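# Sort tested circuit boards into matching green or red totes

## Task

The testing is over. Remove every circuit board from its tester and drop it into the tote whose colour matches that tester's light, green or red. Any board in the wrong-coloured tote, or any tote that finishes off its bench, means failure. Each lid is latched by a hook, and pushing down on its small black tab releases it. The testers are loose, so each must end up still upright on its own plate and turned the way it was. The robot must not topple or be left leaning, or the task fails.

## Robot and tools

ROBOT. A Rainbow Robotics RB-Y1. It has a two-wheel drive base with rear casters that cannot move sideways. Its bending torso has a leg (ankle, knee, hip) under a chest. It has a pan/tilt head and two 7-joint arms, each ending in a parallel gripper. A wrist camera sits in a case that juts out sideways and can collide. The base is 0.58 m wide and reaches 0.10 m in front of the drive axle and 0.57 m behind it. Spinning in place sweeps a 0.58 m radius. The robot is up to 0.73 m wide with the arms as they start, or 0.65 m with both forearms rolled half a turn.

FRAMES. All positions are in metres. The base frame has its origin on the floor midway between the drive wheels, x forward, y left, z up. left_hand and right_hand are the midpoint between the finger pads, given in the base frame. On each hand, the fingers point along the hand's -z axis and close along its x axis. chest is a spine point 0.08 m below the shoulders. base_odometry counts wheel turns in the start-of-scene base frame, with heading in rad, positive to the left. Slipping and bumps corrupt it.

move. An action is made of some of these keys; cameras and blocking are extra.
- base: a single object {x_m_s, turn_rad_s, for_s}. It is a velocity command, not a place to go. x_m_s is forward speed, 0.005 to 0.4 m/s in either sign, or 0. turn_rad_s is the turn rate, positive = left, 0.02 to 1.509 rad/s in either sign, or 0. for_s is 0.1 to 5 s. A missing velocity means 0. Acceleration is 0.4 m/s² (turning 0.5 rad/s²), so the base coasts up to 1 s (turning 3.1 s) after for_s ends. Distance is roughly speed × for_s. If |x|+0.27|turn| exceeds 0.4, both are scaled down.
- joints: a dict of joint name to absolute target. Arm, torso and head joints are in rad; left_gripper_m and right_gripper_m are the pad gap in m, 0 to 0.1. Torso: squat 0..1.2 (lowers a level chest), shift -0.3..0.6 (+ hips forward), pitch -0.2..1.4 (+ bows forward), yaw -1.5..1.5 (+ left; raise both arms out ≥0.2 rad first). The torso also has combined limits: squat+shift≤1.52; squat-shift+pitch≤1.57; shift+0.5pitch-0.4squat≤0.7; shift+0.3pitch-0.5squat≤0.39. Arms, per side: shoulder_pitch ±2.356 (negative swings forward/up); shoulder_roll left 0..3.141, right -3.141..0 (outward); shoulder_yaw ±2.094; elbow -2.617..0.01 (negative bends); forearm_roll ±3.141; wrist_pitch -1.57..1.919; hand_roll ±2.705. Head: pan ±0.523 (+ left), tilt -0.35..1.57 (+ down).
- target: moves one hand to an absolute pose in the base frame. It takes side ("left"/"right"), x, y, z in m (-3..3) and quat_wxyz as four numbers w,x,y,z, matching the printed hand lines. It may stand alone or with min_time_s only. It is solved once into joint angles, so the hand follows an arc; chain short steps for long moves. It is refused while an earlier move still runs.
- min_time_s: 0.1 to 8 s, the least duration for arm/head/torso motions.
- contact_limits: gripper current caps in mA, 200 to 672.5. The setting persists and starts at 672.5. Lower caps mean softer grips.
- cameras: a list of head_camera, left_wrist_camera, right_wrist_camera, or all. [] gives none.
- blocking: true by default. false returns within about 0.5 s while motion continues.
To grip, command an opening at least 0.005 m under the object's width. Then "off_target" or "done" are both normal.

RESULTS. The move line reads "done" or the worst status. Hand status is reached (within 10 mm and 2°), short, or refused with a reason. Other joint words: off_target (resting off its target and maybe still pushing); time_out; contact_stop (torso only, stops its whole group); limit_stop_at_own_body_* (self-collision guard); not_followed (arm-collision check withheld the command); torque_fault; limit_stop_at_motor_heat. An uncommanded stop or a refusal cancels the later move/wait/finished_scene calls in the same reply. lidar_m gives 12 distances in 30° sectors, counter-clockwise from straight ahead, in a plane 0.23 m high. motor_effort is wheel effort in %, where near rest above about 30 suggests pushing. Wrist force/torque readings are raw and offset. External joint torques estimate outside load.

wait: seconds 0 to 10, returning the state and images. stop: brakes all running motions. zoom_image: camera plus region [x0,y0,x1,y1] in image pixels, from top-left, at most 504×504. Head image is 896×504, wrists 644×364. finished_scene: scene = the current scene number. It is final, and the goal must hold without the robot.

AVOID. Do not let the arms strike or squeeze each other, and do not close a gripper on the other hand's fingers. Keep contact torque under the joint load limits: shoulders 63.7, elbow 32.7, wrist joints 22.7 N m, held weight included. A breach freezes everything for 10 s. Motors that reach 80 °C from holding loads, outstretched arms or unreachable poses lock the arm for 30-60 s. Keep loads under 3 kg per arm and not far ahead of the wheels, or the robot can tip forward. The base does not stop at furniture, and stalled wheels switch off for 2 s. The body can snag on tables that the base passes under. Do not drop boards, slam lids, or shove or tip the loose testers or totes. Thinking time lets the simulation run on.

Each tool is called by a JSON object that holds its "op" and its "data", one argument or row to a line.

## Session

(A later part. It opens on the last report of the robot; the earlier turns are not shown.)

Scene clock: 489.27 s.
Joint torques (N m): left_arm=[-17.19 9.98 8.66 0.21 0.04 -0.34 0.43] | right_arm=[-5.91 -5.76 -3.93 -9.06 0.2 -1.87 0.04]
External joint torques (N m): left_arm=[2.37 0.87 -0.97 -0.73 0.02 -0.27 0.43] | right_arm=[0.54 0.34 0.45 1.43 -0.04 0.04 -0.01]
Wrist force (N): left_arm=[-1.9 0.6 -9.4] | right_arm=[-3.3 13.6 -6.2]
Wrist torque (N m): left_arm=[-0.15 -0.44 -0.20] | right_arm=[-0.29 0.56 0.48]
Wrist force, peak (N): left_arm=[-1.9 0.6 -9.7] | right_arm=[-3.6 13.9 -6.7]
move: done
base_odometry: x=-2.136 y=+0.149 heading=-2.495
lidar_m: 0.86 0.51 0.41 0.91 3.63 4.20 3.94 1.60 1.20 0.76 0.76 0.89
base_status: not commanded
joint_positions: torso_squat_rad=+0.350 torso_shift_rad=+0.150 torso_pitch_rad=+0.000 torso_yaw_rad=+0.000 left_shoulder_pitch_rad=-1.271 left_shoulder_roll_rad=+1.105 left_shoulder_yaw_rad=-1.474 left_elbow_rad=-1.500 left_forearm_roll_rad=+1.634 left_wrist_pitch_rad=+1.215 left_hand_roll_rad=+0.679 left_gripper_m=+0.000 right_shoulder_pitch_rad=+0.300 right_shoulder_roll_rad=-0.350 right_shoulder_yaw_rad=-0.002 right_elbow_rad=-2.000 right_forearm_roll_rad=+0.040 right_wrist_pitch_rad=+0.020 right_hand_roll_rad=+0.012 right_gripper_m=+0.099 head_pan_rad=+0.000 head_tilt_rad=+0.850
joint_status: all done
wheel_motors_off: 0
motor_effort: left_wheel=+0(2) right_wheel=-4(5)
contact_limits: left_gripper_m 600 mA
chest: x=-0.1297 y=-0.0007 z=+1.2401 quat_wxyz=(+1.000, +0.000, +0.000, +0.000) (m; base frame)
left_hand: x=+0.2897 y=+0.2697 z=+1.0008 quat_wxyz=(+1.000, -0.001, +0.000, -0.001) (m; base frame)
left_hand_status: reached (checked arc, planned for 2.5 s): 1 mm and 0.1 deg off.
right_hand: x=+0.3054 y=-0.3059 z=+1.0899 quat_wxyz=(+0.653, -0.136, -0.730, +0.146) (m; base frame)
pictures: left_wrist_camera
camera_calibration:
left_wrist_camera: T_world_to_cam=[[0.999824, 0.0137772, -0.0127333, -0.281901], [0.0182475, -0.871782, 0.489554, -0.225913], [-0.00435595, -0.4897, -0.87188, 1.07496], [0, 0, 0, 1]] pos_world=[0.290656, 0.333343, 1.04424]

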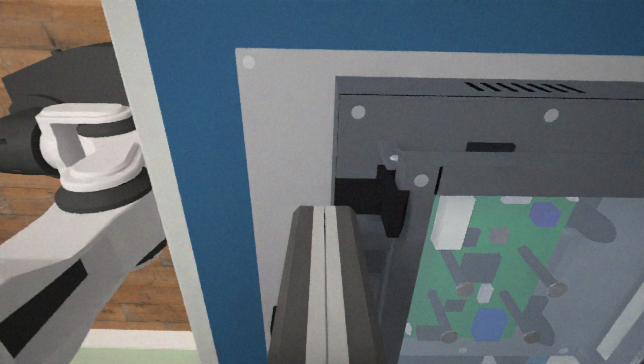

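{"op": "move", "data": {
  "target": {"side":"left","x":0.291,"y":0.266,"z":0.961,"quat_wxyz":[1,0,0,0]},
  "min_time_s": 2.5,
  "cameras": ["head_camera","left_wrist_camera"]
}}

Scene clock: 497.37 s.
Joint torques (N m): left_arm=[9.19 -12.58 -7.5 4.88 -3.75 -10.36 -0.02] | right_arm=[-6.16 -6.05 -3.83 -9.1 0.13 -1.95 0.05]
External joint torques (N m): left_arm=[29.07 -21.92 -16.82 4.12 -3.76 -10.27 -0.02] | right_arm=[0.38 0.03 0.53 1.39 -0.11 -0.04 0]
Wrist force (N): left_arm=[-45.5 14.3 106.0] | right_arm=[-3.3 13.5 -6.5]
Wrist torque (N m): left_arm=[-0.44 0.33 -0.40] | right_arm=[-0.31 0.55 0.47]
Wrist force, peak (N): left_arm=[-45.8 14.3 108.1] | right_arm=[-3.6 13.8 -6.6]
move: done
base_odometry: x=-2.136 y=+0.149 heading=-2.495
lidar_m: 0.86 0.52 0.42 0.91 3.63 4.19 3.93 1.60 1.20 0.78 0.76 0.90
base_status: not commanded
joint_positions: torso_squat_rad=+0.350 torso_shift_rad=+0.148 torso_pitch_rad=-0.004 torso_yaw_rad=+0.001 left_shoulder_pitch_rad=-1.220 left_shoulder_roll_rad=+1.039 left_shoulder_yaw_rad=-1.498 left_elbow_rad=-1.433 left_forearm_roll_rad=+1.592 left_wrist_pitch_rad=+1.146 left_hand_roll_rad=+0.678 left_gripper_m=+0.000 right_shoulder_pitch_rad=+0.300 right_shoulder_roll_rad=-0.350 right_shoulder_yaw_rad=-0.002 right_elbow_rad=-2.000 right_forearm_roll_rad=+0.040 right_wrist_pitch_rad=+0.020 right_hand_roll_rad=+0.012 right_gripper_m=+0.099 head_pan_rad=+0.000 head_tilt_rad=+0.850
joint_status: all done
wheel_motors_off: 0
motor_effort: left_wheel=+17(19) right_wheel=-3(6)
contact_limits: left_gripper_m 600 mA
chest: x=-0.1321 y=-0.0013 z=+1.2402 quat_wxyz=(+1.000, +0.001, -0.002, +0.000) (m; base frame)
left_hand: x=+0.2925 y=+0.2665 z=+0.9678 quat_wxyz=(+1.000, +0.000, -0.006, +0.001) (m; base frame)
left_hand_status: reached (checked arc, planned for 2.5 s): 7 mm and 0.8 deg off.
right_hand: x=+0.3038 y=-0.3060 z=+1.0912 quat_wxyz=(+0.652, -0.136, -0.732, +0.145) (m; base frame)
pictures: head_camera, left_wrist_camera
camera_calibration:
head_camera: T_world_to_cam=[[0.0273435, -0.998793, 0.0407963, -0.0590869], [-0.721392, -0.047968, -0.690863, 0.973955], [0.691987, -0.0105395, -0.721833, 1.05529], [0, 0, 0, 1]] pos_world=[-0.0260297, -0.00117464, 1.43703]
left_wrist_camera: T_world_to_cam=[[0.999837, 0.0180329, 0.000476918, -0.299129], [0.0155072, -0.872702, 0.488007, -0.210045], [0.00921641, -0.48792, -0.87284, 1.04111], [0, 0, 0, 1]] pos_world=[0.292743, 0.330066, 1.01137]

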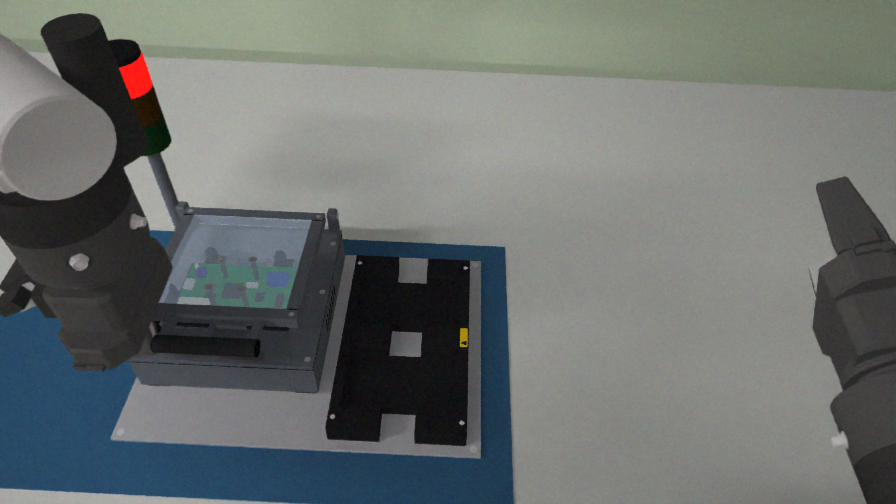

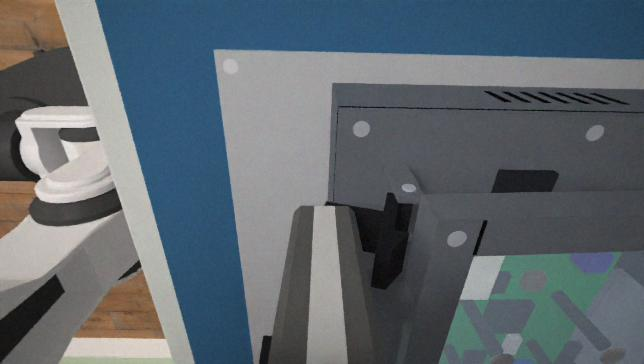

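{"op": "move", "data": {
  "target": {"side":"left","x":0.29,"y":0.27,"z":1.13,"quat_wxyz":[1,0,0,0]},
  "min_time_s": 2.5,
  "cameras": ["head_camera","left_wrist_camera"]
}}

Scene clock: 503.50 s.
Joint torques (N m): left_arm=[-18.98 8.45 11.23 1.14 0.42 0.26 -0.19] | right_arm=[-5.75 -5.83 -4.08 -9.08 0.16 -1.85 0.12]
External joint torques (N m): left_arm=[0.28 0.75 1.21 -0.83 0.39 0.33 -0.19] | right_arm=[0.71 0.28 0.3 1.41 -0.08 0.06 0.07]
Wrist force (N): left_arm=[-1.8 -0.3 -9.7] | right_arm=[-3.3 13.3 -6.4]
Wrist torque (N m): left_arm=[-0.03 -0.43 -0.19] | right_arm=[-0.27 0.56 0.47]
Wrist force, peak (N): left_arm=[-45.6 13.9 108.0] | right_arm=[-3.4 13.8 -6.7]
move: done
base_odometry: x=-2.136 y=+0.149 heading=-2.495
lidar_m: 0.87 0.50 0.42 0.91 3.64 4.19 3.94 1.60 1.20 0.76 0.77 0.90
base_status: not commanded
joint_positions: torso_squat_rad=+0.350 torso_shift_rad=+0.150 torso_pitch_rad=+0.000 torso_yaw_rad=+0.000 left_shoulder_pitch_rad=-1.484 left_shoulder_roll_rad=+1.215 left_shoulder_yaw_rad=-1.377 left_elbow_rad=-1.526 left_forearm_roll_rad=+1.789 left_wrist_pitch_rad=+1.483 left_hand_roll_rad=+0.655 left_gripper_m=+0.000 right_shoulder_pitch_rad=+0.300 right_shoulder_roll_rad=-0.350 right_shoulder_yaw_rad=-0.002 right_elbow_rad=-2.000 right_forearm_roll_rad=+0.040 right_wrist_pitch_rad=+0.020 right_hand_roll_rad=+0.012 right_gripper_m=+0.099 head_pan_rad=+0.000 head_tilt_rad=+0.850
joint_status: all done
wheel_motors_off: 0
motor_effort: left_wheel=+7(18) right_wheel=-4(5)
contact_limits: left_gripper_m 600 mA
chest: x=-0.1299 y=-0.0007 z=+1.2401 quat_wxyz=(+1.000, +0.000, +0.000, +0.000) (m; base frame)
left_hand: x=+0.2919 y=+0.2702 z=+1.1279 quat_wxyz=(+1.000, -0.001, +0.002, +0.000) (m; base frame)
left_hand_status: reached (checked arc, planned for 2.5 s): 3 mm and 0.2 deg off.
right_hand: x=+0.3053 y=-0.3058 z=+1.0900 quat_wxyz=(+0.653, -0.136, -0.730, +0.146) (m; base frame)
pictures: head_camera, left_wrist_camera
camera_calibration:
head_camera: T_world_to_cam=[[0.0269627, -0.998754, 0.0419869, -0.0600698], [-0.723859, -0.0484748, -0.688243, 0.971981], [0.689421, -0.0118356, -0.724264, 1.05642], [0, 0, 0, 1]] pos_world=[-0.023124, -0.000374933, 1.43661]
left_wrist_camera: T_world_to_cam=[[0.999755, 0.0150308, -0.0162707, -0.278917], [0.0210727, -0.871759, 0.489481, -0.288401], [-0.00682686, -0.489704, -0.871862, 1.18678], [0, 0, 0, 1]] pos_world=[0.293028, 0.333945, 1.17133]

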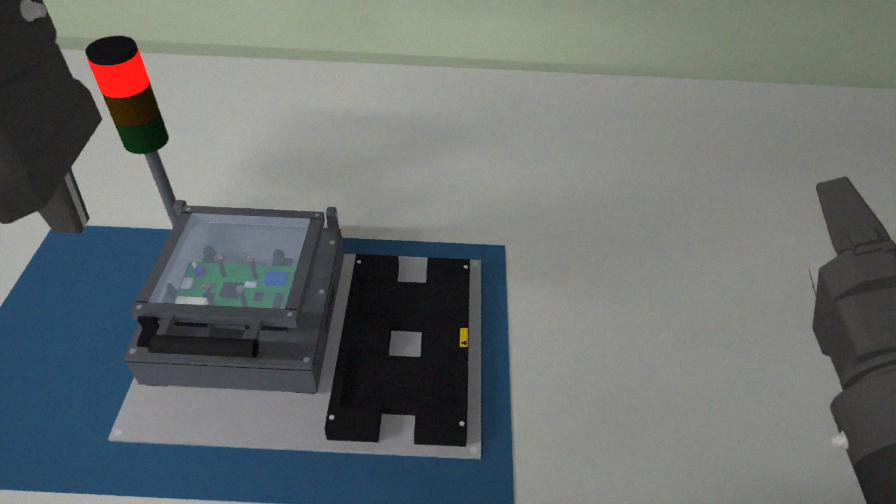

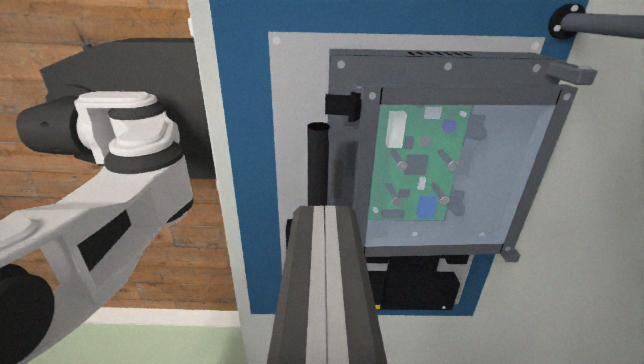

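{"op": "move", "data": {
  "joints": {"left_gripper_m":0.035},
  "contact_limits": {"left_gripper_m":230},
  "cameras": []
}}

{"op": "move", "data": {
  "target": {"side":"left","x":0.287,"y":0.197,"z":1.02,"quat_wxyz":[1,0,0,0]},
  "min_time_s": 2.5,
  "cameras": ["left_wrist_camera"]
}}

Scene clock: 510.77 s.
Joint torques (N m): left_arm=[-19.07 8.42 11.05 1.07 0.38 0.3 -0.26] | right_arm=[-5.92 -5.59 -4.24 -9.13 0.09 -1.84 0.09]
External joint torques (N m): left_arm=[0.19 0.73 1.03 -0.9 0.35 0.36 -0.26] | right_arm=[0.53 0.52 0.14 1.36 -0.14 0.07 0.04]
Wrist force (N): left_arm=[-1.4 -0.5 -9.1] | right_arm=[-3.2 13.3 -6.5]
Wrist torque (N m): left_arm=[0.00 -0.38 -0.19] | right_arm=[-0.28 0.52 0.46]
Wrist force, peak (N): left_arm=[-1.8 -0.3 -9.7] | right_arm=[-3.4 13.9 -6.4]
move: done
base_odometry: x=-2.136 y=+0.149 heading=-2.495
lidar_m: 0.86 0.50 0.42 0.91 3.63 4.19 3.94 1.59 1.19 0.77 0.76 0.90
base_status: not commanded
joint_positions: torso_squat_rad=+0.350 torso_shift_rad=+0.150 torso_pitch_rad=+0.000 torso_yaw_rad=+0.000 left_shoulder_pitch_rad=-1.484 left_shoulder_roll_rad=+1.215 left_shoulder_yaw_rad=-1.377 left_elbow_rad=-1.526 left_forearm_roll_rad=+1.789 left_wrist_pitch_rad=+1.483 left_hand_roll_rad=+0.655 left_gripper_m=+0.035 right_shoulder_pitch_rad=+0.300 right_shoulder_roll_rad=-0.350 right_shoulder_yaw_rad=-0.002 right_elbow_rad=-2.000 right_forearm_roll_rad=+0.040 right_wrist_pitch_rad=+0.020 right_hand_roll_rad=+0.012 right_gripper_m=+0.099 head_pan_rad=+0.000 head_tilt_rad=+0.850
joint_status: all done
wheel_motors_off: 0
motor_effort: left_wheel=+8(10) right_wheel=-2(4)
contact_limits: left_gripper_m 230 mA
chest: x=-0.1299 y=-0.0007 z=+1.2401 quat_wxyz=(+1.000, +0.000, +0.000, +0.000) (m; base frame)
left_hand: x=+0.2919 y=+0.2702 z=+1.1279 quat_wxyz=(+1.000, -0.001, +0.002, +0.000) (m; base frame)
right_hand: x=+0.3053 y=-0.3058 z=+1.0900 quat_wxyz=(+0.653, -0.136, -0.730, +0.146) (m; base frame)
pictures: none
No camera images: "cameras" was empty.

Scene clock: 513.60 s.
Joint torques (N m): left_arm=[-18.03 6.22 8.55 0.13 -0.04 -0.42 0.47] | right_arm=[-5.91 -5.85 -3.79 -9.07 0.1 -1.86 0.07]
External joint torques (N m): left_arm=[2.13 -1.87 -1.36 -0.68 -0.06 -0.36 0.47] | right_arm=[0.54 0.26 0.59 1.43 -0.13 0.04 0.02]
Wrist force (N): left_arm=[-1.7 -0.2 -9.5] | right_arm=[-3.4 13.4 -6.3]
Wrist torque (N m): left_arm=[-0.03 -0.44 -0.22] | right_arm=[-0.27 0.54 0.49]
Wrist force, peak (N): left_arm=[-1.7 -0.1 -9.9] | right_arm=[-3.8 13.9 -6.3]
move: done
base_odometry: x=-2.136 y=+0.149 heading=-2.495
lidar_m: 0.87 0.50 0.42 0.91 3.64 4.19 3.93 1.59 1.20 0.76 0.76 0.91
base_status: not commanded
joint_positions: torso_squat_rad=+0.350 torso_shift_rad=+0.150 torso_pitch_rad=+0.000 torso_yaw_rad=+0.000 left_shoulder_pitch_rad=-1.360 left_shoulder_roll_rad=+0.986 left_shoulder_yaw_rad=-1.463 left_elbow_rad=-1.557 left_forearm_roll_rad=+1.622 left_wrist_pitch_rad=+1.275 left_hand_roll_rad=+0.878 left_gripper_m=+0.035 right_shoulder_pitch_rad=+0.300 right_shoulder_roll_rad=-0.350 right_shoulder_yaw_rad=-0.002 right_elbow_rad=-2.000 right_forearm_roll_rad=+0.040 right_wrist_pitch_rad=+0.020 right_hand_roll_rad=+0.012 right_gripper_m=+0.099 head_pan_rad=+0.000 head_tilt_rad=+0.850
joint_status: all done
wheel_motors_off: 0
motor_effort: left_wheel=+8(10) right_wheel=-3(5)
contact_limits: left_gripper_m 230 mA
chest: x=-0.1299 y=-0.0007 z=+1.2401 quat_wxyz=(+1.000, +0.000, +0.000, +0.000) (m; base frame)
left_hand: x=+0.2867 y=+0.1972 z=+1.0206 quat_wxyz=(+1.000, +0.000, -0.001, +0.000) (m; base frame)
left_hand_status: reached (checked arc, planned for 2.5 s): 1 mm and 0.1 deg off.
right_hand: x=+0.3053 y=-0.3058 z=+1.0900 quat_wxyz=(+0.653, -0.136, -0.730, +0.146) (m; base frame)
pictures: left_wrist_camera
camera_calibration:
left_wrist_camera: T_world_to_cam=[[0.999821, 0.0155662, -0.0107227, -0.280066], [0.0188207, -0.872362, 0.488499, -0.297684], [-0.00174995, -0.488613, -0.872499, 1.05643], [0, 0, 0, 1]] pos_world=[0.287467, 0.260855, 1.06415]

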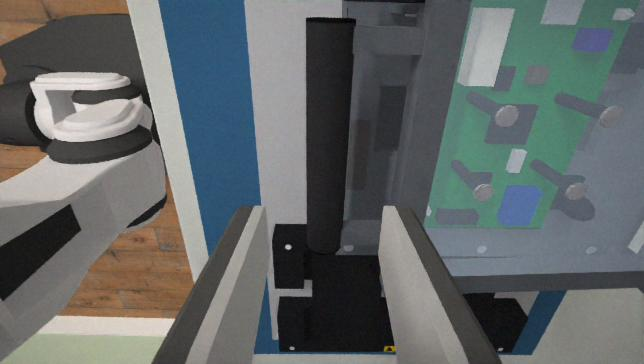

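{"op": "move", "data": {
  "target": {"side":"left","x":0.287,"y":0.197,"z":0.955,"quat_wxyz":[1,0,0,0]},
  "min_time_s": 2,
  "cameras": []
}}

{"op": "move", "data": {
  "joints": {"left_gripper_m":0.018},
  "cameras": ["head_camera","left_wrist_camera"]
}}

Scene clock: 535.20 s.
Joint torques (N m): left_arm=[-18.09 6.4 8.03 1.35 0 -0.37 -0.3] | right_arm=[-5.84 -5.73 -3.92 -9.2 0.03 -1.91 0.08]
External joint torques (N m): left_arm=[2.24 -1.87 -1.34 1.08 -0.02 -0.3 -0.3] | right_arm=[0.61 0.38 0.45 1.29 -0.21 0 0.03]
Wrist force (N): left_arm=[-1.5 -0.4 -9.3] | right_arm=[-3.2 13.2 -6.4]
Wrist torque (N m): left_arm=[-0.04 -0.39 -0.23] | right_arm=[-0.26 0.56 0.49]
Wrist force, peak (N): left_arm=[-2.0 -0.1 -9.7] | right_arm=[-3.6 13.9 -6.5]
move: done
base_odometry: x=-2.136 y=+0.149 heading=-2.495
lidar_m: 0.87 0.50 0.41 0.91 3.63 4.18 3.94 1.59 1.20 0.76 0.75 0.90
base_status: not commanded
joint_positions: torso_squat_rad=+0.350 torso_shift_rad=+0.150 torso_pitch_rad=+0.000 torso_yaw_rad=+0.000 left_shoulder_pitch_rad=-1.258 left_shoulder_roll_rad=+0.896 left_shoulder_yaw_rad=-1.516 left_elbow_rad=-1.463 left_forearm_roll_rad=+1.541 left_wrist_pitch_rad=+1.159 left_hand_roll_rad=+0.865 left_gripper_m=+0.035 right_shoulder_pitch_rad=+0.300 right_shoulder_roll_rad=-0.350 right_shoulder_yaw_rad=-0.002 right_elbow_rad=-2.000 right_forearm_roll_rad=+0.040 right_wrist_pitch_rad=+0.020 right_hand_roll_rad=+0.012 right_gripper_m=+0.099 head_pan_rad=+0.000 head_tilt_rad=+0.850
joint_status: all done
wheel_motors_off: 0
motor_effort: left_wheel=+8(9) right_wheel=-3(5)
contact_limits: left_gripper_m 230 mA
chest: x=-0.1299 y=-0.0007 z=+1.2401 quat_wxyz=(+1.000, +0.000, +0.000, +0.000) (m; base frame)
left_hand: x=+0.2865 y=+0.1972 z=+0.9557 quat_wxyz=(+1.000, +0.000, -0.001, +0.000) (m; base frame)
left_hand_status: reached (checked arc, planned for 2.0 s): 1 mm and 0.1 deg off.
right_hand: x=+0.3053 y=-0.3058 z=+1.0900 quat_wxyz=(+0.653, -0.136, -0.730, +0.146) (m; base frame)
pictures: none
No camera images: "cameras" was empty.

Scene clock: 535.87 s.
Joint torques (N m): left_arm=[-18.03 6.22 8.1 1.33 0.08 -0.34 -0.29] | right_arm=[-6.08 -5.69 -3.93 -9.1 0.11 -1.86 0.07]
External joint torques (N m): left_arm=[2.3 -2.06 -1.27 1.05 0.06 -0.27 -0.29] | right_arm=[0.37 0.41 0.45 1.39 -0.13 0.05 0.02]
Wrist force (N): left_arm=[-1.4 0.0 -9.6] | right_arm=[-3.2 13.4 -6.6]
Wrist torque (N m): left_arm=[-0.06 -0.44 -0.23] | right_arm=[-0.28 0.56 0.48]
Wrist force, peak (N): left_arm=[-1.4 0.0 -9.6] | right_arm=[-3.9 13.6 -6.4]
move: done
base_odometry: x=-2.136 y=+0.149 heading=-2.495
lidar_m: 0.86 0.50 0.42 0.92 3.63 4.20 3.94 1.59 1.19 0.77 0.76 0.90
base_status: not commanded
joint_positions: torso_squat_rad=+0.350 torso_shift_rad=+0.150 torso_pitch_rad=+0.000 torso_yaw_rad=+0.000 left_shoulder_pitch_rad=-1.258 left_shoulder_roll_rad=+0.896 left_shoulder_yaw_rad=-1.516 left_elbow_rad=-1.463 left_forearm_roll_rad=+1.541 left_wrist_pitch_rad=+1.159 left_hand_roll_rad=+0.865 left_gripper_m=+0.018 right_shoulder_pitch_rad=+0.300 right_shoulder_roll_rad=-0.350 right_shoulder_yaw_rad=-0.002 right_elbow_rad=-2.000 right_forearm_roll_rad=+0.040 right_wrist_pitch_rad=+0.020 right_hand_roll_rad=+0.012 right_gripper_m=+0.099 head_pan_rad=+0.000 head_tilt_rad=+0.850
joint_status: all done
wheel_motors_off: 0
motor_effort: left_wheel=+8(9) right_wheel=-5(5)
contact_limits: left_gripper_m 230 mA
chest: x=-0.1299 y=-0.0007 z=+1.2401 quat_wxyz=(+1.000, +0.000, +0.000, +0.000) (m; base frame)
left_hand: x=+0.2865 y=+0.1972 z=+0.9557 quat_wxyz=(+1.000, +0.000, -0.001, +0.000) (m; base frame)
right_hand: x=+0.3053 y=-0.3058 z=+1.0900 quat_wxyz=(+0.653, -0.136, -0.730, +0.146) (m; base frame)
pictures: head_camera, left_wrist_camera
camera_calibration:
head_camera: T_world_to_cam=[[0.0269627, -0.998754, 0.0419869, -0.0600698], [-0.723859, -0.0484748, -0.688243, 0.971981], [0.689421, -0.0118356, -0.724264, 1.05642], [0, 0, 0, 1]] pos_world=[-0.023124, -0.000374933, 1.43661]
left_wrist_camera: T_world_to_cam=[[0.999824, 0.0157672, -0.0101468, -0.281194], [0.0187146, -0.872401, 0.488433, -0.26587], [-0.00115088, -0.488537, -0.872542, 0.999654], [0, 0, 0, 1]] pos_world=[0.287271, 0.260856, 0.999247]

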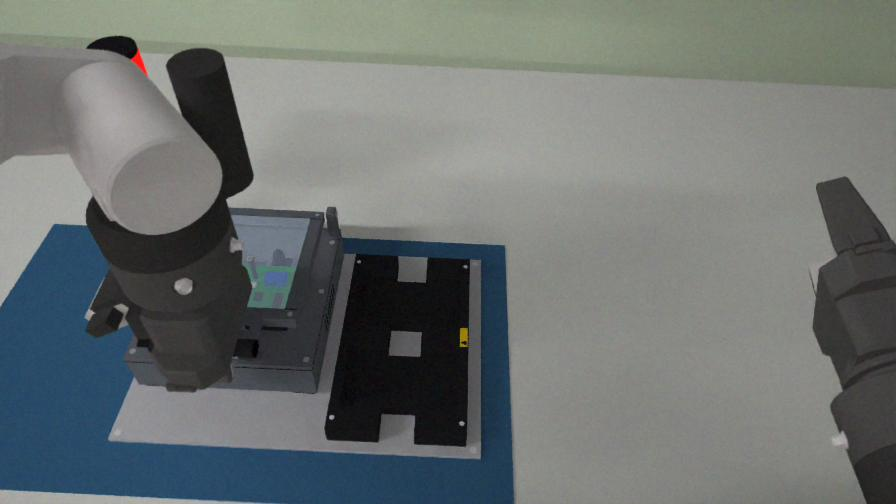

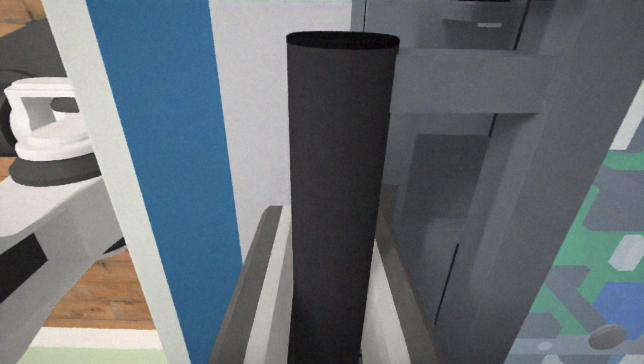

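{"op": "move", "data": {
  "target": {"side":"left","x":0.293,"y":0.197,"z":0.985,"quat_wxyz":[1,0,0,0]},
  "min_time_s": 2,
  "cameras": ["head_camera"]
}}

{"op": "move", "data": {
  "target": {"side":"left","x":0.301,"y":0.197,"z":1.012,"quat_wxyz":[0.9997,0,-0.026,0]},
  "min_time_s": 2,
  "cameras": ["head_camera"]
}}

{"op": "move", "data": {
  "target": {"side":"left","x":0.308,"y":0.197,"z":1.04,"quat_wxyz":[0.999,0,-0.044,0]},
  "min_time_s": 2,
  "cameras": ["head_camera"]
}}

Scene clock: 544.17 s.
Joint torques (N m): left_arm=[-26.08 10.9 15.05 3.07 -1.77 -2.22 -0.19] | right_arm=[-6 -5.8 -4.02 -9.02 0.13 -1.83 0.17]
External joint torques (N m): left_arm=[-5.55 2.62 5.47 2.53 -1.8 -2.17 -0.19] | right_arm=[0.46 0.3 0.35 1.47 -0.11 0.08 0.12]
Wrist force (N): left_arm=[-16.2 0.9 -11.7] | right_arm=[-3.4 13.6 -6.3]
Wrist torque (N m): left_arm=[0.01 -0.28 -0.34] | right_arm=[-0.31 0.52 0.47]
Wrist force, peak (N): left_arm=[-19.2 1.6 -12.4] | right_arm=[-3.4 13.9 -6.6]
move: done
base_odometry: x=-2.136 y=+0.149 heading=-2.495
lidar_m: 0.86 0.50 0.42 0.92 3.64 4.19 3.94 1.59 1.20 0.77 0.77 0.91
base_status: not commanded
joint_positions: torso_squat_rad=+0.350 torso_shift_rad=+0.150 torso_pitch_rad=+0.000 torso_yaw_rad=+0.000 left_shoulder_pitch_rad=-1.305 left_shoulder_roll_rad=+0.921 left_shoulder_yaw_rad=-1.492 left_elbow_rad=-1.472 left_forearm_roll_rad=+1.587 left_wrist_pitch_rad=+1.217 left_hand_roll_rad=+0.848 left_gripper_m=+0.018 right_shoulder_pitch_rad=+0.300 right_shoulder_roll_rad=-0.350 right_shoulder_yaw_rad=-0.002 right_elbow_rad=-2.000 right_forearm_roll_rad=+0.040 right_wrist_pitch_rad=+0.020 right_hand_roll_rad=+0.012 right_gripper_m=+0.099 head_pan_rad=+0.000 head_tilt_rad=+0.850
joint_status: all done
wheel_motors_off: 0
motor_effort: left_wheel=+8(10) right_wheel=-3(5)
contact_limits: left_gripper_m 230 mA
chest: x=-0.1299 y=-0.0007 z=+1.2401 quat_wxyz=(+1.000, +0.000, +0.000, +0.000) (m; base frame)
left_hand: x=+0.2918 y=+0.1971 z=+0.9839 quat_wxyz=(+1.000, +0.000, +0.002, +0.000) (m; base frame)
left_hand_status: reached (checked arc, planned for 2.0 s): 2 mm and 0.2 deg off.
right_hand: x=+0.3053 y=-0.3058 z=+1.0900 quat_wxyz=(+0.653, -0.136, -0.730, +0.146) (m; base frame)
pictures: head_camera
camera_calibration:
head_camera: T_world_to_cam=[[0.0270356, -0.998749, 0.0420551, -0.060163], [-0.723855, -0.0485746, -0.68824, 0.971903], [0.689422, -0.0118349, -0.724263, 1.05649], [0, 0, 0, 1]] pos_world=[-0.0232242, -0.000374568, 1.43661]

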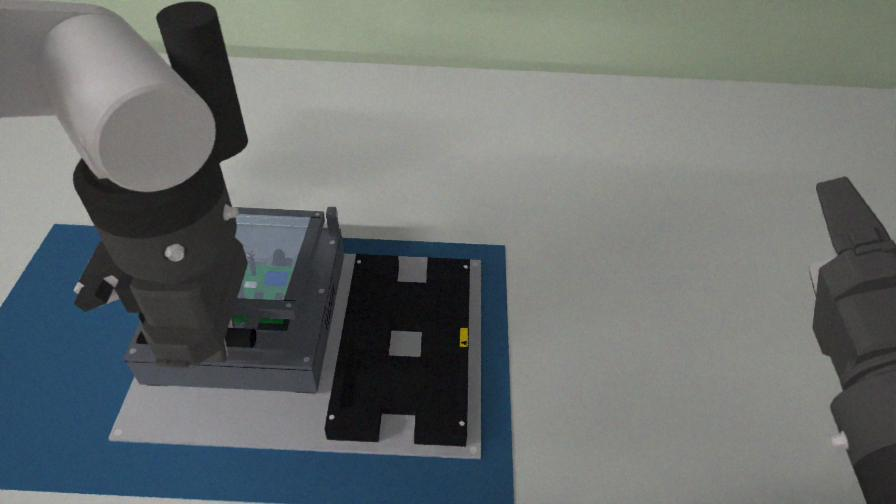

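Scene clock: 546.50 s.
Joint torques (N m): left_arm=[-25.89 10.93 15.09 4.23 -3.06 -2.89 0.58] | right_arm=[-6.2 -5.91 -3.94 -9.05 0.15 -1.8 0.06]
External joint torques (N m): left_arm=[-5.5 2.75 5.21 3.46 -3.02 -2.77 0.58] | right_arm=[0.25 0.2 0.44 1.44 -0.08 0.11 0.01]
Wrist force (N): left_arm=[-21.4 0.6 -7.8] | right_arm=[-3.3 13.5 -6.3]
Wrist torque (N m): left_arm=[-0.02 -0.17 -0.32] | right_arm=[-0.31 0.53 0.48]
Wrist force, peak (N): left_arm=[-21.1 -1.8 -12.1] | right_arm=[-3.6 13.7 -6.4]
move: done
base_odometry: x=-2.136 y=+0.149 heading=-2.495
lidar_m: 0.86 0.51 0.41 0.92 3.64 4.19 3.94 1.60 1.20 0.76 0.76 0.90
base_status: not commanded
joint_positions: torso_squat_rad=+0.350 torso_shift_rad=+0.150 torso_pitch_rad=+0.000 torso_yaw_rad=+0.000 left_shoulder_pitch_rad=-1.348 left_shoulder_roll_rad=+0.967 left_shoulder_yaw_rad=-1.475 left_elbow_rad=-1.532 left_forearm_roll_rad=+1.575 left_wrist_pitch_rad=+1.227 left_hand_roll_rad=+0.881 left_gripper_m=+0.018 right_shoulder_pitch_rad=+0.300 right_shoulder_roll_rad=-0.350 right_shoulder_yaw_rad=-0.002 right_elbow_rad=-2.000 right_forearm_roll_rad=+0.040 right_wrist_pitch_rad=+0.020 right_hand_roll_rad=+0.012 right_gripper_m=+0.099 head_pan_rad=+0.000 head_tilt_rad=+0.850
joint_status: all done
wheel_motors_off: 0
motor_effort: left_wheel=+7(9) right_wheel=-4(6)
contact_limits: left_gripper_m 230 mA
chest: x=-0.1300 y=-0.0007 z=+1.2401 quat_wxyz=(+1.000, +0.000, +0.000, +0.000) (m; base frame)
left_hand: x=+0.2997 y=+0.1970 z=+1.0109 quat_wxyz=(+1.000, +0.000, -0.024, +0.000) (m; base frame)
left_hand_status: reached (checked arc, planned for 2.0 s): 2 mm and 0.2 deg off.
right_hand: x=+0.3053 y=-0.3058 z=+1.0900 quat_wxyz=(+0.653, -0.136, -0.730, +0.146) (m; base frame)
pictures: head_camera
camera_calibration:
head_camera: T_world_to_cam=[[0.0270376, -0.998749, 0.042057, -0.0601657], [-0.723855, -0.0485773, -0.68824, 0.971903], [0.689422, -0.0118348, -0.724263, 1.05649], [0, 0, 0, 1]] pos_world=[-0.0232242, -0.000374558, 1.43661]

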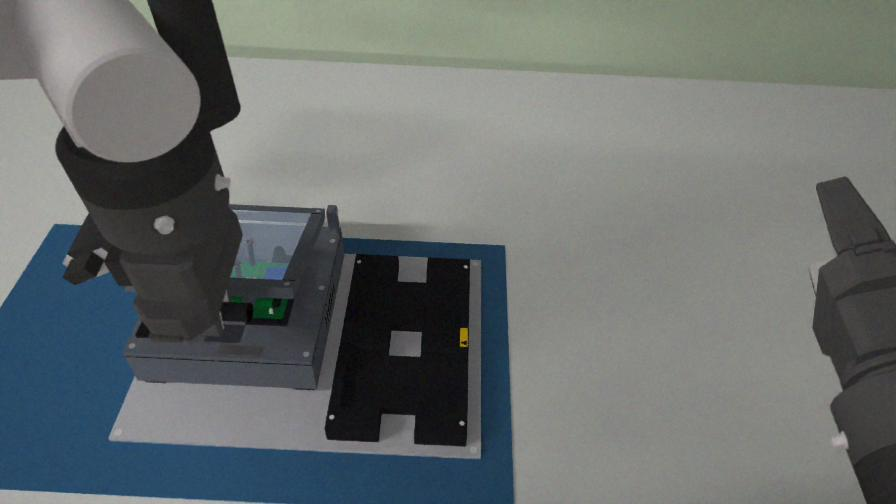

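Scene clock: 548.83 s.
Joint torques (N m): left_arm=[-24.11 10.51 14.23 4.24 -2.7 -2.85 0.63] | right_arm=[-6.01 -5.52 -3.99 -9.04 0.09 -1.86 0.01]
External joint torques (N m): left_arm=[-3.78 2.45 4.15 3.19 -2.61 -2.69 0.63] | right_arm=[0.45 0.58 0.39 1.45 -0.15 0.05 -0.04]
Wrist force (N): left_arm=[-20.4 1.3 -4.2] | right_arm=[-3.6 13.3 -6.6]
Wrist torque (N m): left_arm=[-0.06 -0.09 -0.33] | right_arm=[-0.28 0.51 0.48]
Wrist force, peak (N): left_arm=[-21.2 0.8 -9.2] | right_arm=[-3.5 13.8 -6.4]
move: done
base_odometry: x=-2.136 y=+0.149 heading=-2.495
lidar_m: 0.87 0.49 0.42 0.91 3.64 4.19 3.94 1.59 1.20 0.77 0.76 0.90
base_status: not commanded
joint_positions: torso_squat_rad=+0.350 torso_shift_rad=+0.150 torso_pitch_rad=+0.000 torso_yaw_rad=+0.000 left_shoulder_pitch_rad=-1.393 left_shoulder_roll_rad=+1.002 left_shoulder_yaw_rad=-1.453 left_elbow_rad=-1.565 left_forearm_roll_rad=+1.583 left_wrist_pitch_rad=+1.253 left_hand_roll_rad=+0.893 left_gripper_m=+0.018 right_shoulder_pitch_rad=+0.300 right_shoulder_roll_rad=-0.350 right_shoulder_yaw_rad=-0.002 right_elbow_rad=-2.000 right_forearm_roll_rad=+0.040 right_wrist_pitch_rad=+0.020 right_hand_roll_rad=+0.012 right_gripper_m=+0.099 head_pan_rad=+0.000 head_tilt_rad=+0.850
joint_status: all done
wheel_motors_off: 0
motor_effort: left_wheel=+8(10) right_wheel=-4(5)
contact_limits: left_gripper_m 230 mA
chest: x=-0.1300 y=-0.0007 z=+1.2401 quat_wxyz=(+1.000, +0.000, +0.000, +0.000) (m; base frame)
left_hand: x=+0.3070 y=+0.1970 z=+1.0391 quat_wxyz=(+0.999, +0.000, -0.043, +0.000) (m; base frame)
left_hand_status: reached (checked arc, planned for 2.0 s): 1 mm and 0.2 deg off.
right_hand: x=+0.3052 y=-0.3058 z=+1.0900 quat_wxyz=(+0.653, -0.136, -0.730, +0.146) (m; base frame)
pictures: head_camera
camera_calibration:
head_camera: T_world_to_cam=[[0.0270347, -0.998749, 0.0420592, -0.0601663], [-0.723808, -0.0485776, -0.688289, 0.971903], [0.689471, -0.0118351, -0.724216, 1.05649], [0, 0, 0, 1]] pos_world=[-0.0233243, -0.000374558, 1.43661]

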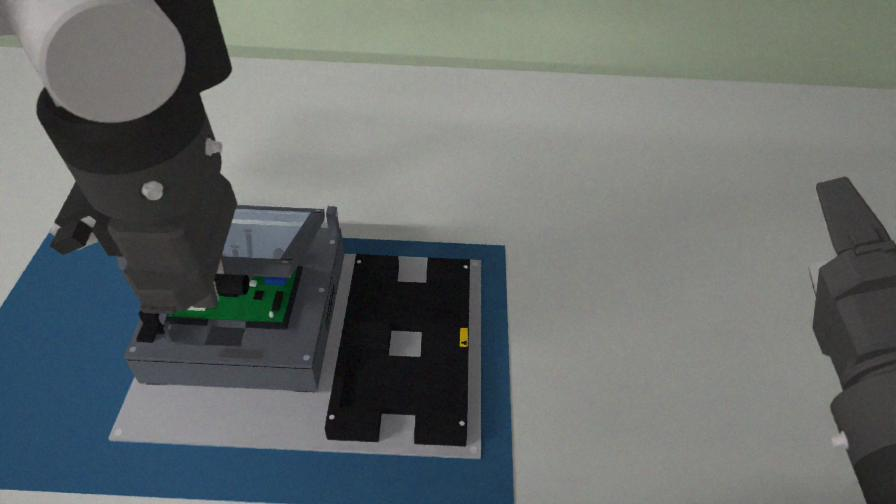

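{"op": "move", "data": {
  "target": {"side":"left","x":0.318,"y":0.197,"z":1.066,"quat_wxyz":[0.9976,0,-0.0698,0]},
  "min_time_s": 2,
  "cameras": ["head_camera"]
}}

{"op": "move", "data": {
  "target": {"side":"left","x":0.344,"y":0.197,"z":1.093,"quat_wxyz":[0.9914,0,-0.1305,0]},
  "min_time_s": 2,
  "cameras": ["head_camera"]
}}

{"op": "move", "data": {
  "target": {"side":"left","x":0.383,"y":0.197,"z":1.114,"quat_wxyz":[0.9782,0,-0.2079,0]},
  "min_time_s": 2,
  "cameras": ["head_camera"]
}}

{"op": "move", "data": {
  "target": {"side":"left","x":0.424,"y":0.197,"z":1.126,"quat_wxyz":[0.961,0,-0.276,0]},
  "min_time_s": 2,
  "cameras": ["head_camera"]
}}

Scene clock: 565.70 s.
Joint torques (N m): left_arm=[-22.21 9.54 13.09 2.04 -1.26 -1.02 0.5] | right_arm=[-6.05 -5.83 -4.04 -9.11 0.05 -1.85 0.13]
External joint torques (N m): left_arm=[-1.94 1.61 2.85 0.72 -1.09 -0.79 0.5] | right_arm=[0.4 0.28 0.33 1.38 -0.19 0.06 0.08]
Wrist force (N): left_arm=[-9.2 -0.1 -9.5] | right_arm=[-3.3 13.4 -6.5]
Wrist torque (N m): left_arm=[0.00 -0.35 -0.27] | right_arm=[-0.28 0.54 0.48]
Wrist force, peak (N): left_arm=[-20.8 1.0 -5.5] | right_arm=[-3.3 13.9 -6.5]
move: done
base_odometry: x=-2.136 y=+0.149 heading=-2.495
lidar_m: 0.86 0.51 0.42 0.91 3.64 4.19 3.94 1.59 1.20 0.77 0.76 0.90
base_status: not commanded
joint_positions: torso_squat_rad=+0.350 torso_shift_rad=+0.150 torso_pitch_rad=+0.000 torso_yaw_rad=+0.000 left_shoulder_pitch_rad=-1.433 left_shoulder_roll_rad=+1.031 left_shoulder_yaw_rad=-1.434 left_elbow_rad=-1.589 left_forearm_roll_rad=+1.575 left_wrist_pitch_rad=+1.264 left_hand_roll_rad=+0.906 left_gripper_m=+0.018 right_shoulder_pitch_rad=+0.300 right_shoulder_roll_rad=-0.350 right_shoulder_yaw_rad=-0.002 right_elbow_rad=-2.000 right_forearm_roll_rad=+0.040 right_wrist_pitch_rad=+0.020 right_hand_roll_rad=+0.012 right_gripper_m=+0.099 head_pan_rad=+0.000 head_tilt_rad=+0.850
joint_status: all done
wheel_motors_off: 0
motor_effort: left_wheel=+8(9) right_wheel=-5(5)
contact_limits: left_gripper_m 230 mA
chest: x=-0.1300 y=-0.0007 z=+1.2401 quat_wxyz=(+1.000, +0.000, +0.000, +0.000) (m; base frame)
left_hand: x=+0.3174 y=+0.1968 z=+1.0648 quat_wxyz=(+0.998, +0.000, -0.069, +0.000) (m; base frame)
left_hand_status: reached (checked arc, planned for 2.0 s): 1 mm and 0.1 deg off.
right_hand: x=+0.3053 y=-0.3058 z=+1.0900 quat_wxyz=(+0.653, -0.136, -0.730, +0.146) (m; base frame)
pictures: head_camera
camera_calibration:
head_camera: T_world_to_cam=[[0.0270376, -0.998749, 0.042057, -0.0601657], [-0.723855, -0.0485773, -0.68824, 0.971903], [0.689422, -0.0118348, -0.724263, 1.05649], [0, 0, 0, 1]] pos_world=[-0.0232242, -0.000374558, 1.43661]

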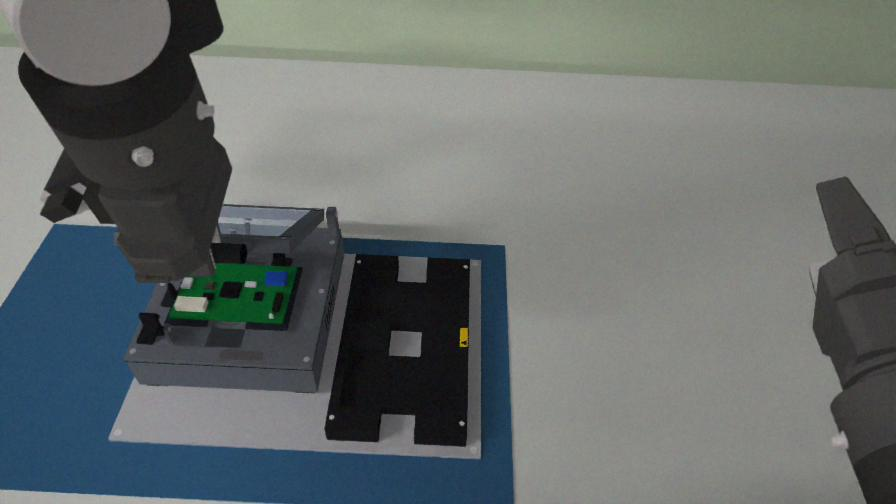

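Scene clock: 568.03 s.
Joint torques (N m): left_arm=[-21.78 9 12.84 1.97 -1.07 -1.64 0.53] | right_arm=[-5.93 -6.01 -3.89 -9.07 0.16 -1.93 0.11]
External joint torques (N m): left_arm=[-1.43 1.17 2.4 0.35 -0.71 -1.28 0.54] | right_arm=[0.53 0.09 0.49 1.42 -0.08 -0.02 0.06]
Wrist force (N): left_arm=[-8.4 1.0 -7.9] | right_arm=[-3.3 13.7 -6.4]
Wrist torque (N m): left_arm=[-0.06 -0.35 -0.26] | right_arm=[-0.34 0.55 0.47]
Wrist force, peak (N): left_arm=[-20.5 1.4 1.4] | right_arm=[-3.5 13.9 -6.5]
move: done
base_odometry: x=-2.136 y=+0.149 heading=-2.495
lidar_m: 0.87 0.51 0.41 0.91 3.64 4.18 3.94 1.59 1.20 0.77 0.76 0.90
base_status: not commanded
joint_positions: torso_squat_rad=+0.350 torso_shift_rad=+0.150 torso_pitch_rad=+0.000 torso_yaw_rad=+0.000 left_shoulder_pitch_rad=-1.472 left_shoulder_roll_rad=+1.055 left_shoulder_yaw_rad=-1.419 left_elbow_rad=-1.603 left_forearm_roll_rad=+1.508 left_wrist_pitch_rad=+1.228 left_hand_roll_rad=+0.933 left_gripper_m=+0.018 right_shoulder_pitch_rad=+0.300 right_shoulder_roll_rad=-0.350 right_shoulder_yaw_rad=-0.002 right_elbow_rad=-2.000 right_forearm_roll_rad=+0.040 right_wrist_pitch_rad=+0.020 right_hand_roll_rad=+0.012 right_gripper_m=+0.099 head_pan_rad=+0.000 head_tilt_rad=+0.850
joint_status: all done
wheel_motors_off: 0
motor_effort: left_wheel=+8(9) right_wheel=-3(5)
contact_limits: left_gripper_m 230 mA
chest: x=-0.1300 y=-0.0007 z=+1.2401 quat_wxyz=(+1.000, +0.000, +0.000, +0.000) (m; base frame)
left_hand: x=+0.3437 y=+0.1970 z=+1.0925 quat_wxyz=(+0.992, +0.000, -0.130, +0.000) (m; base frame)
left_hand_status: reached (checked arc, planned for 2.0 s): 1 mm and 0.1 deg off.
right_hand: x=+0.3053 y=-0.3058 z=+1.0900 quat_wxyz=(+0.653, -0.136, -0.730, +0.146) (m; base frame)
pictures: head_camera
camera_calibration:
head_camera: T_world_to_cam=[[0.0269619, -0.998754, 0.041991, -0.060073], [-0.723811, -0.0484778, -0.688293, 0.971981], [0.689471, -0.0118359, -0.724217, 1.05643], [0, 0, 0, 1]] pos_world=[-0.0232241, -0.000374922, 1.43661]

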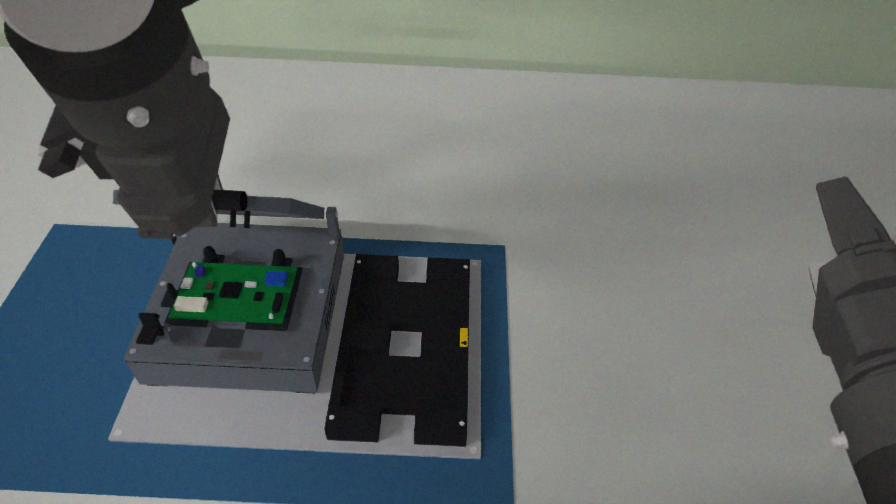

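Scene clock: 570.37 s.
Joint torques (N m): left_arm=[-22.12 5.39 13.14 3.02 -0.85 -1.88 0.58] | right_arm=[-6.05 -5.82 -4.03 -9.06 0.1 -1.85 0.11]
External joint torques (N m): left_arm=[-1.32 -2.53 2.56 1.21 -0.29 -1.37 0.61] | right_arm=[0.41 0.29 0.35 1.43 -0.14 0.06 0.06]
Wrist force (N): left_arm=[-7.7 2.8 -7.9] | right_arm=[-3.3 13.5 -6.4]
Wrist torque (N m): left_arm=[-0.03 -0.49 -0.26] | right_arm=[-0.32 0.56 0.48]
Wrist force, peak (N): left_arm=[-8.8 1.2 -8.9] | right_arm=[-3.6 13.6 -6.7]
move: done
base_odometry: x=-2.136 y=+0.149 heading=-2.495
lidar_m: 0.87 0.50 0.42 0.92 3.64 4.19 3.94 1.59 1.19 0.77 0.77 0.90
base_status: not commanded
joint_positions: torso_squat_rad=+0.350 torso_shift_rad=+0.150 torso_pitch_rad=+0.000 torso_yaw_rad=+0.000 left_shoulder_pitch_rad=-1.491 left_shoulder_roll_rad=+1.050 left_shoulder_yaw_rad=-1.415 left_elbow_rad=-1.575 left_forearm_roll_rad=+1.394 left_wrist_pitch_rad=+1.150 left_hand_roll_rad=+0.960 left_gripper_m=+0.018 right_shoulder_pitch_rad=+0.300 right_shoulder_roll_rad=-0.350 right_shoulder_yaw_rad=-0.002 right_elbow_rad=-2.000 right_forearm_roll_rad=+0.040 right_wrist_pitch_rad=+0.020 right_hand_roll_rad=+0.012 right_gripper_m=+0.099 head_pan_rad=+0.000 head_tilt_rad=+0.850
joint_status: all done
wheel_motors_off: 0
motor_effort: left_wheel=+9(10) right_wheel=-3(4)
contact_limits: left_gripper_m 230 mA
chest: x=-0.1300 y=-0.0007 z=+1.2401 quat_wxyz=(+1.000, +0.000, +0.000, +0.000) (m; base frame)
left_hand: x=+0.3826 y=+0.1975 z=+1.1137 quat_wxyz=(+0.978, +0.000, -0.207, +0.000) (m; base frame)
left_hand_status: reached (checked arc, planned for 2.0 s): 1 mm and 0.1 deg off.
right_hand: x=+0.3053 y=-0.3058 z=+1.0900 quat_wxyz=(+0.653, -0.136, -0.730, +0.146) (m; base frame)
pictures: head_camera
camera_calibration:
head_camera: T_world_to_cam=[[0.0269619, -0.998754, 0.041991, -0.060073], [-0.723811, -0.0484778, -0.688293, 0.971981], [0.689471, -0.0118359, -0.724217, 1.05643], [0, 0, 0, 1]] pos_world=[-0.0232241, -0.000374922, 1.43661]

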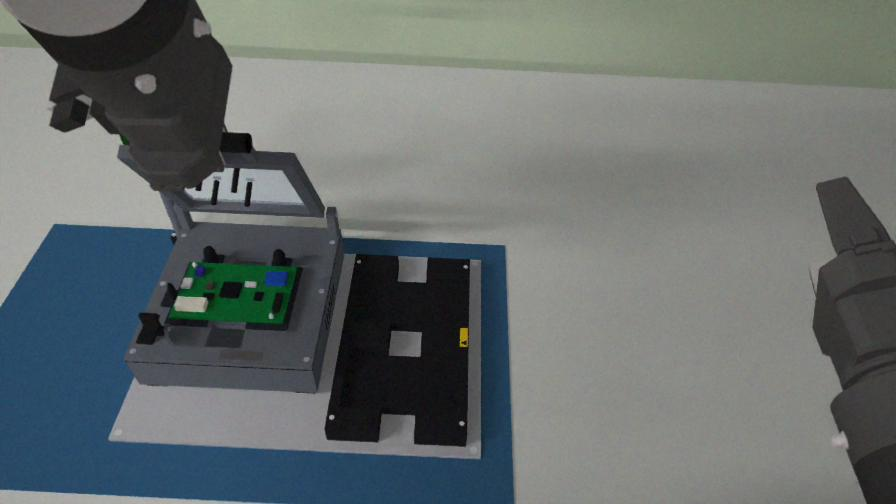

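Scene clock: 572.70 s.
Joint torques (N m): left_arm=[-19.58 4.56 9.64 2.77 -0.71 -1.96 0.47] | right_arm=[-5.89 -6.06 -4.11 -9.02 0.15 -1.92 -0.01]
External joint torques (N m): left_arm=[2.01 -3.63 -0.96 0.9 0 -1.32 0.5] | right_arm=[0.56 0.04 0.26 1.47 -0.09 -0.01 -0.06]
Wrist force (N): left_arm=[-7.0 2.5 -2.7] | right_arm=[-3.5 13.5 -6.6]
Wrist torque (N m): left_arm=[0.09 -0.53 -0.27] | right_arm=[-0.31 0.53 0.47]
Wrist force, peak (N): left_arm=[-8.7 -2.9 -8.4] | right_arm=[-3.5 13.8 -6.5]
move: done
base_odometry: x=-2.136 y=+0.149 heading=-2.495
lidar_m: 0.86 0.50 0.42 0.91 3.64 4.19 3.94 1.61 1.20 0.77 0.76 0.90
base_status: not commanded
joint_positions: torso_squat_rad=+0.350 torso_shift_rad=+0.150 torso_pitch_rad=+0.000 torso_yaw_rad=+0.000 left_shoulder_pitch_rad=-1.491 left_shoulder_roll_rad=+1.014 left_shoulder_yaw_rad=-1.418 left_elbow_rad=-1.499 left_forearm_roll_rad=+1.276 left_wrist_pitch_rad=+1.056 left_hand_roll_rad=+0.976 left_gripper_m=+0.018 right_shoulder_pitch_rad=+0.300 right_shoulder_roll_rad=-0.350 right_shoulder_yaw_rad=-0.002 right_elbow_rad=-2.000 right_forearm_roll_rad=+0.040 right_wrist_pitch_rad=+0.020 right_hand_roll_rad=+0.012 right_gripper_m=+0.099 head_pan_rad=+0.000 head_tilt_rad=+0.850
joint_status: all done
wheel_motors_off: 0
motor_effort: left_wheel=+7(9) right_wheel=-3(5)
contact_limits: left_gripper_m 230 mA
chest: x=-0.1300 y=-0.0007 z=+1.2401 quat_wxyz=(+1.000, +0.000, +0.000, +0.000) (m; base frame)
left_hand: x=+0.4238 y=+0.1973 z=+1.1264 quat_wxyz=(+0.961, +0.000, -0.276, +0.000) (m; base frame)
left_hand_status: reached (checked arc, planned for 2.0 s): 1 mm and 0.0 deg off.
right_hand: x=+0.3053 y=-0.3059 z=+1.0900 quat_wxyz=(+0.653, -0.136, -0.730, +0.146) (m; base frame)
pictures: head_camera
camera_calibration:
head_camera: T_world_to_cam=[[0.0269619, -0.998754, 0.041991, -0.060073], [-0.723811, -0.0484778, -0.688293, 0.971981], [0.689471, -0.0118359, -0.724217, 1.05643], [0, 0, 0, 1]] pos_world=[-0.0232241, -0.000374922, 1.43661]

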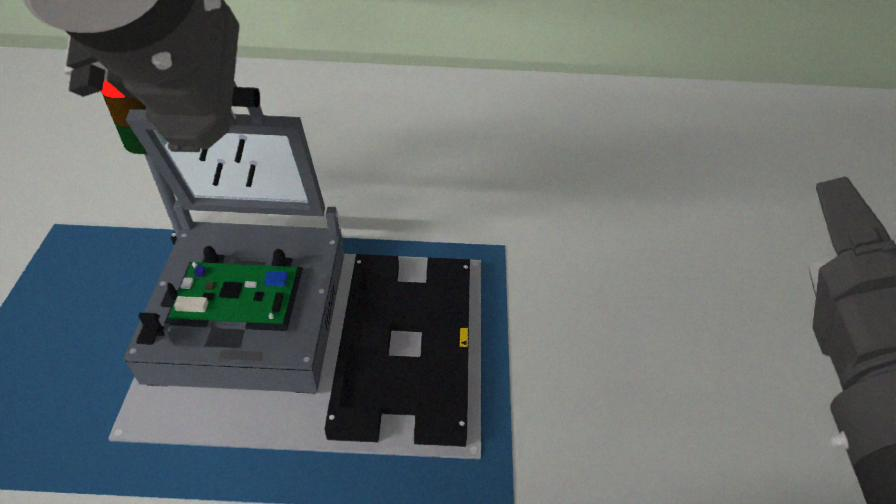

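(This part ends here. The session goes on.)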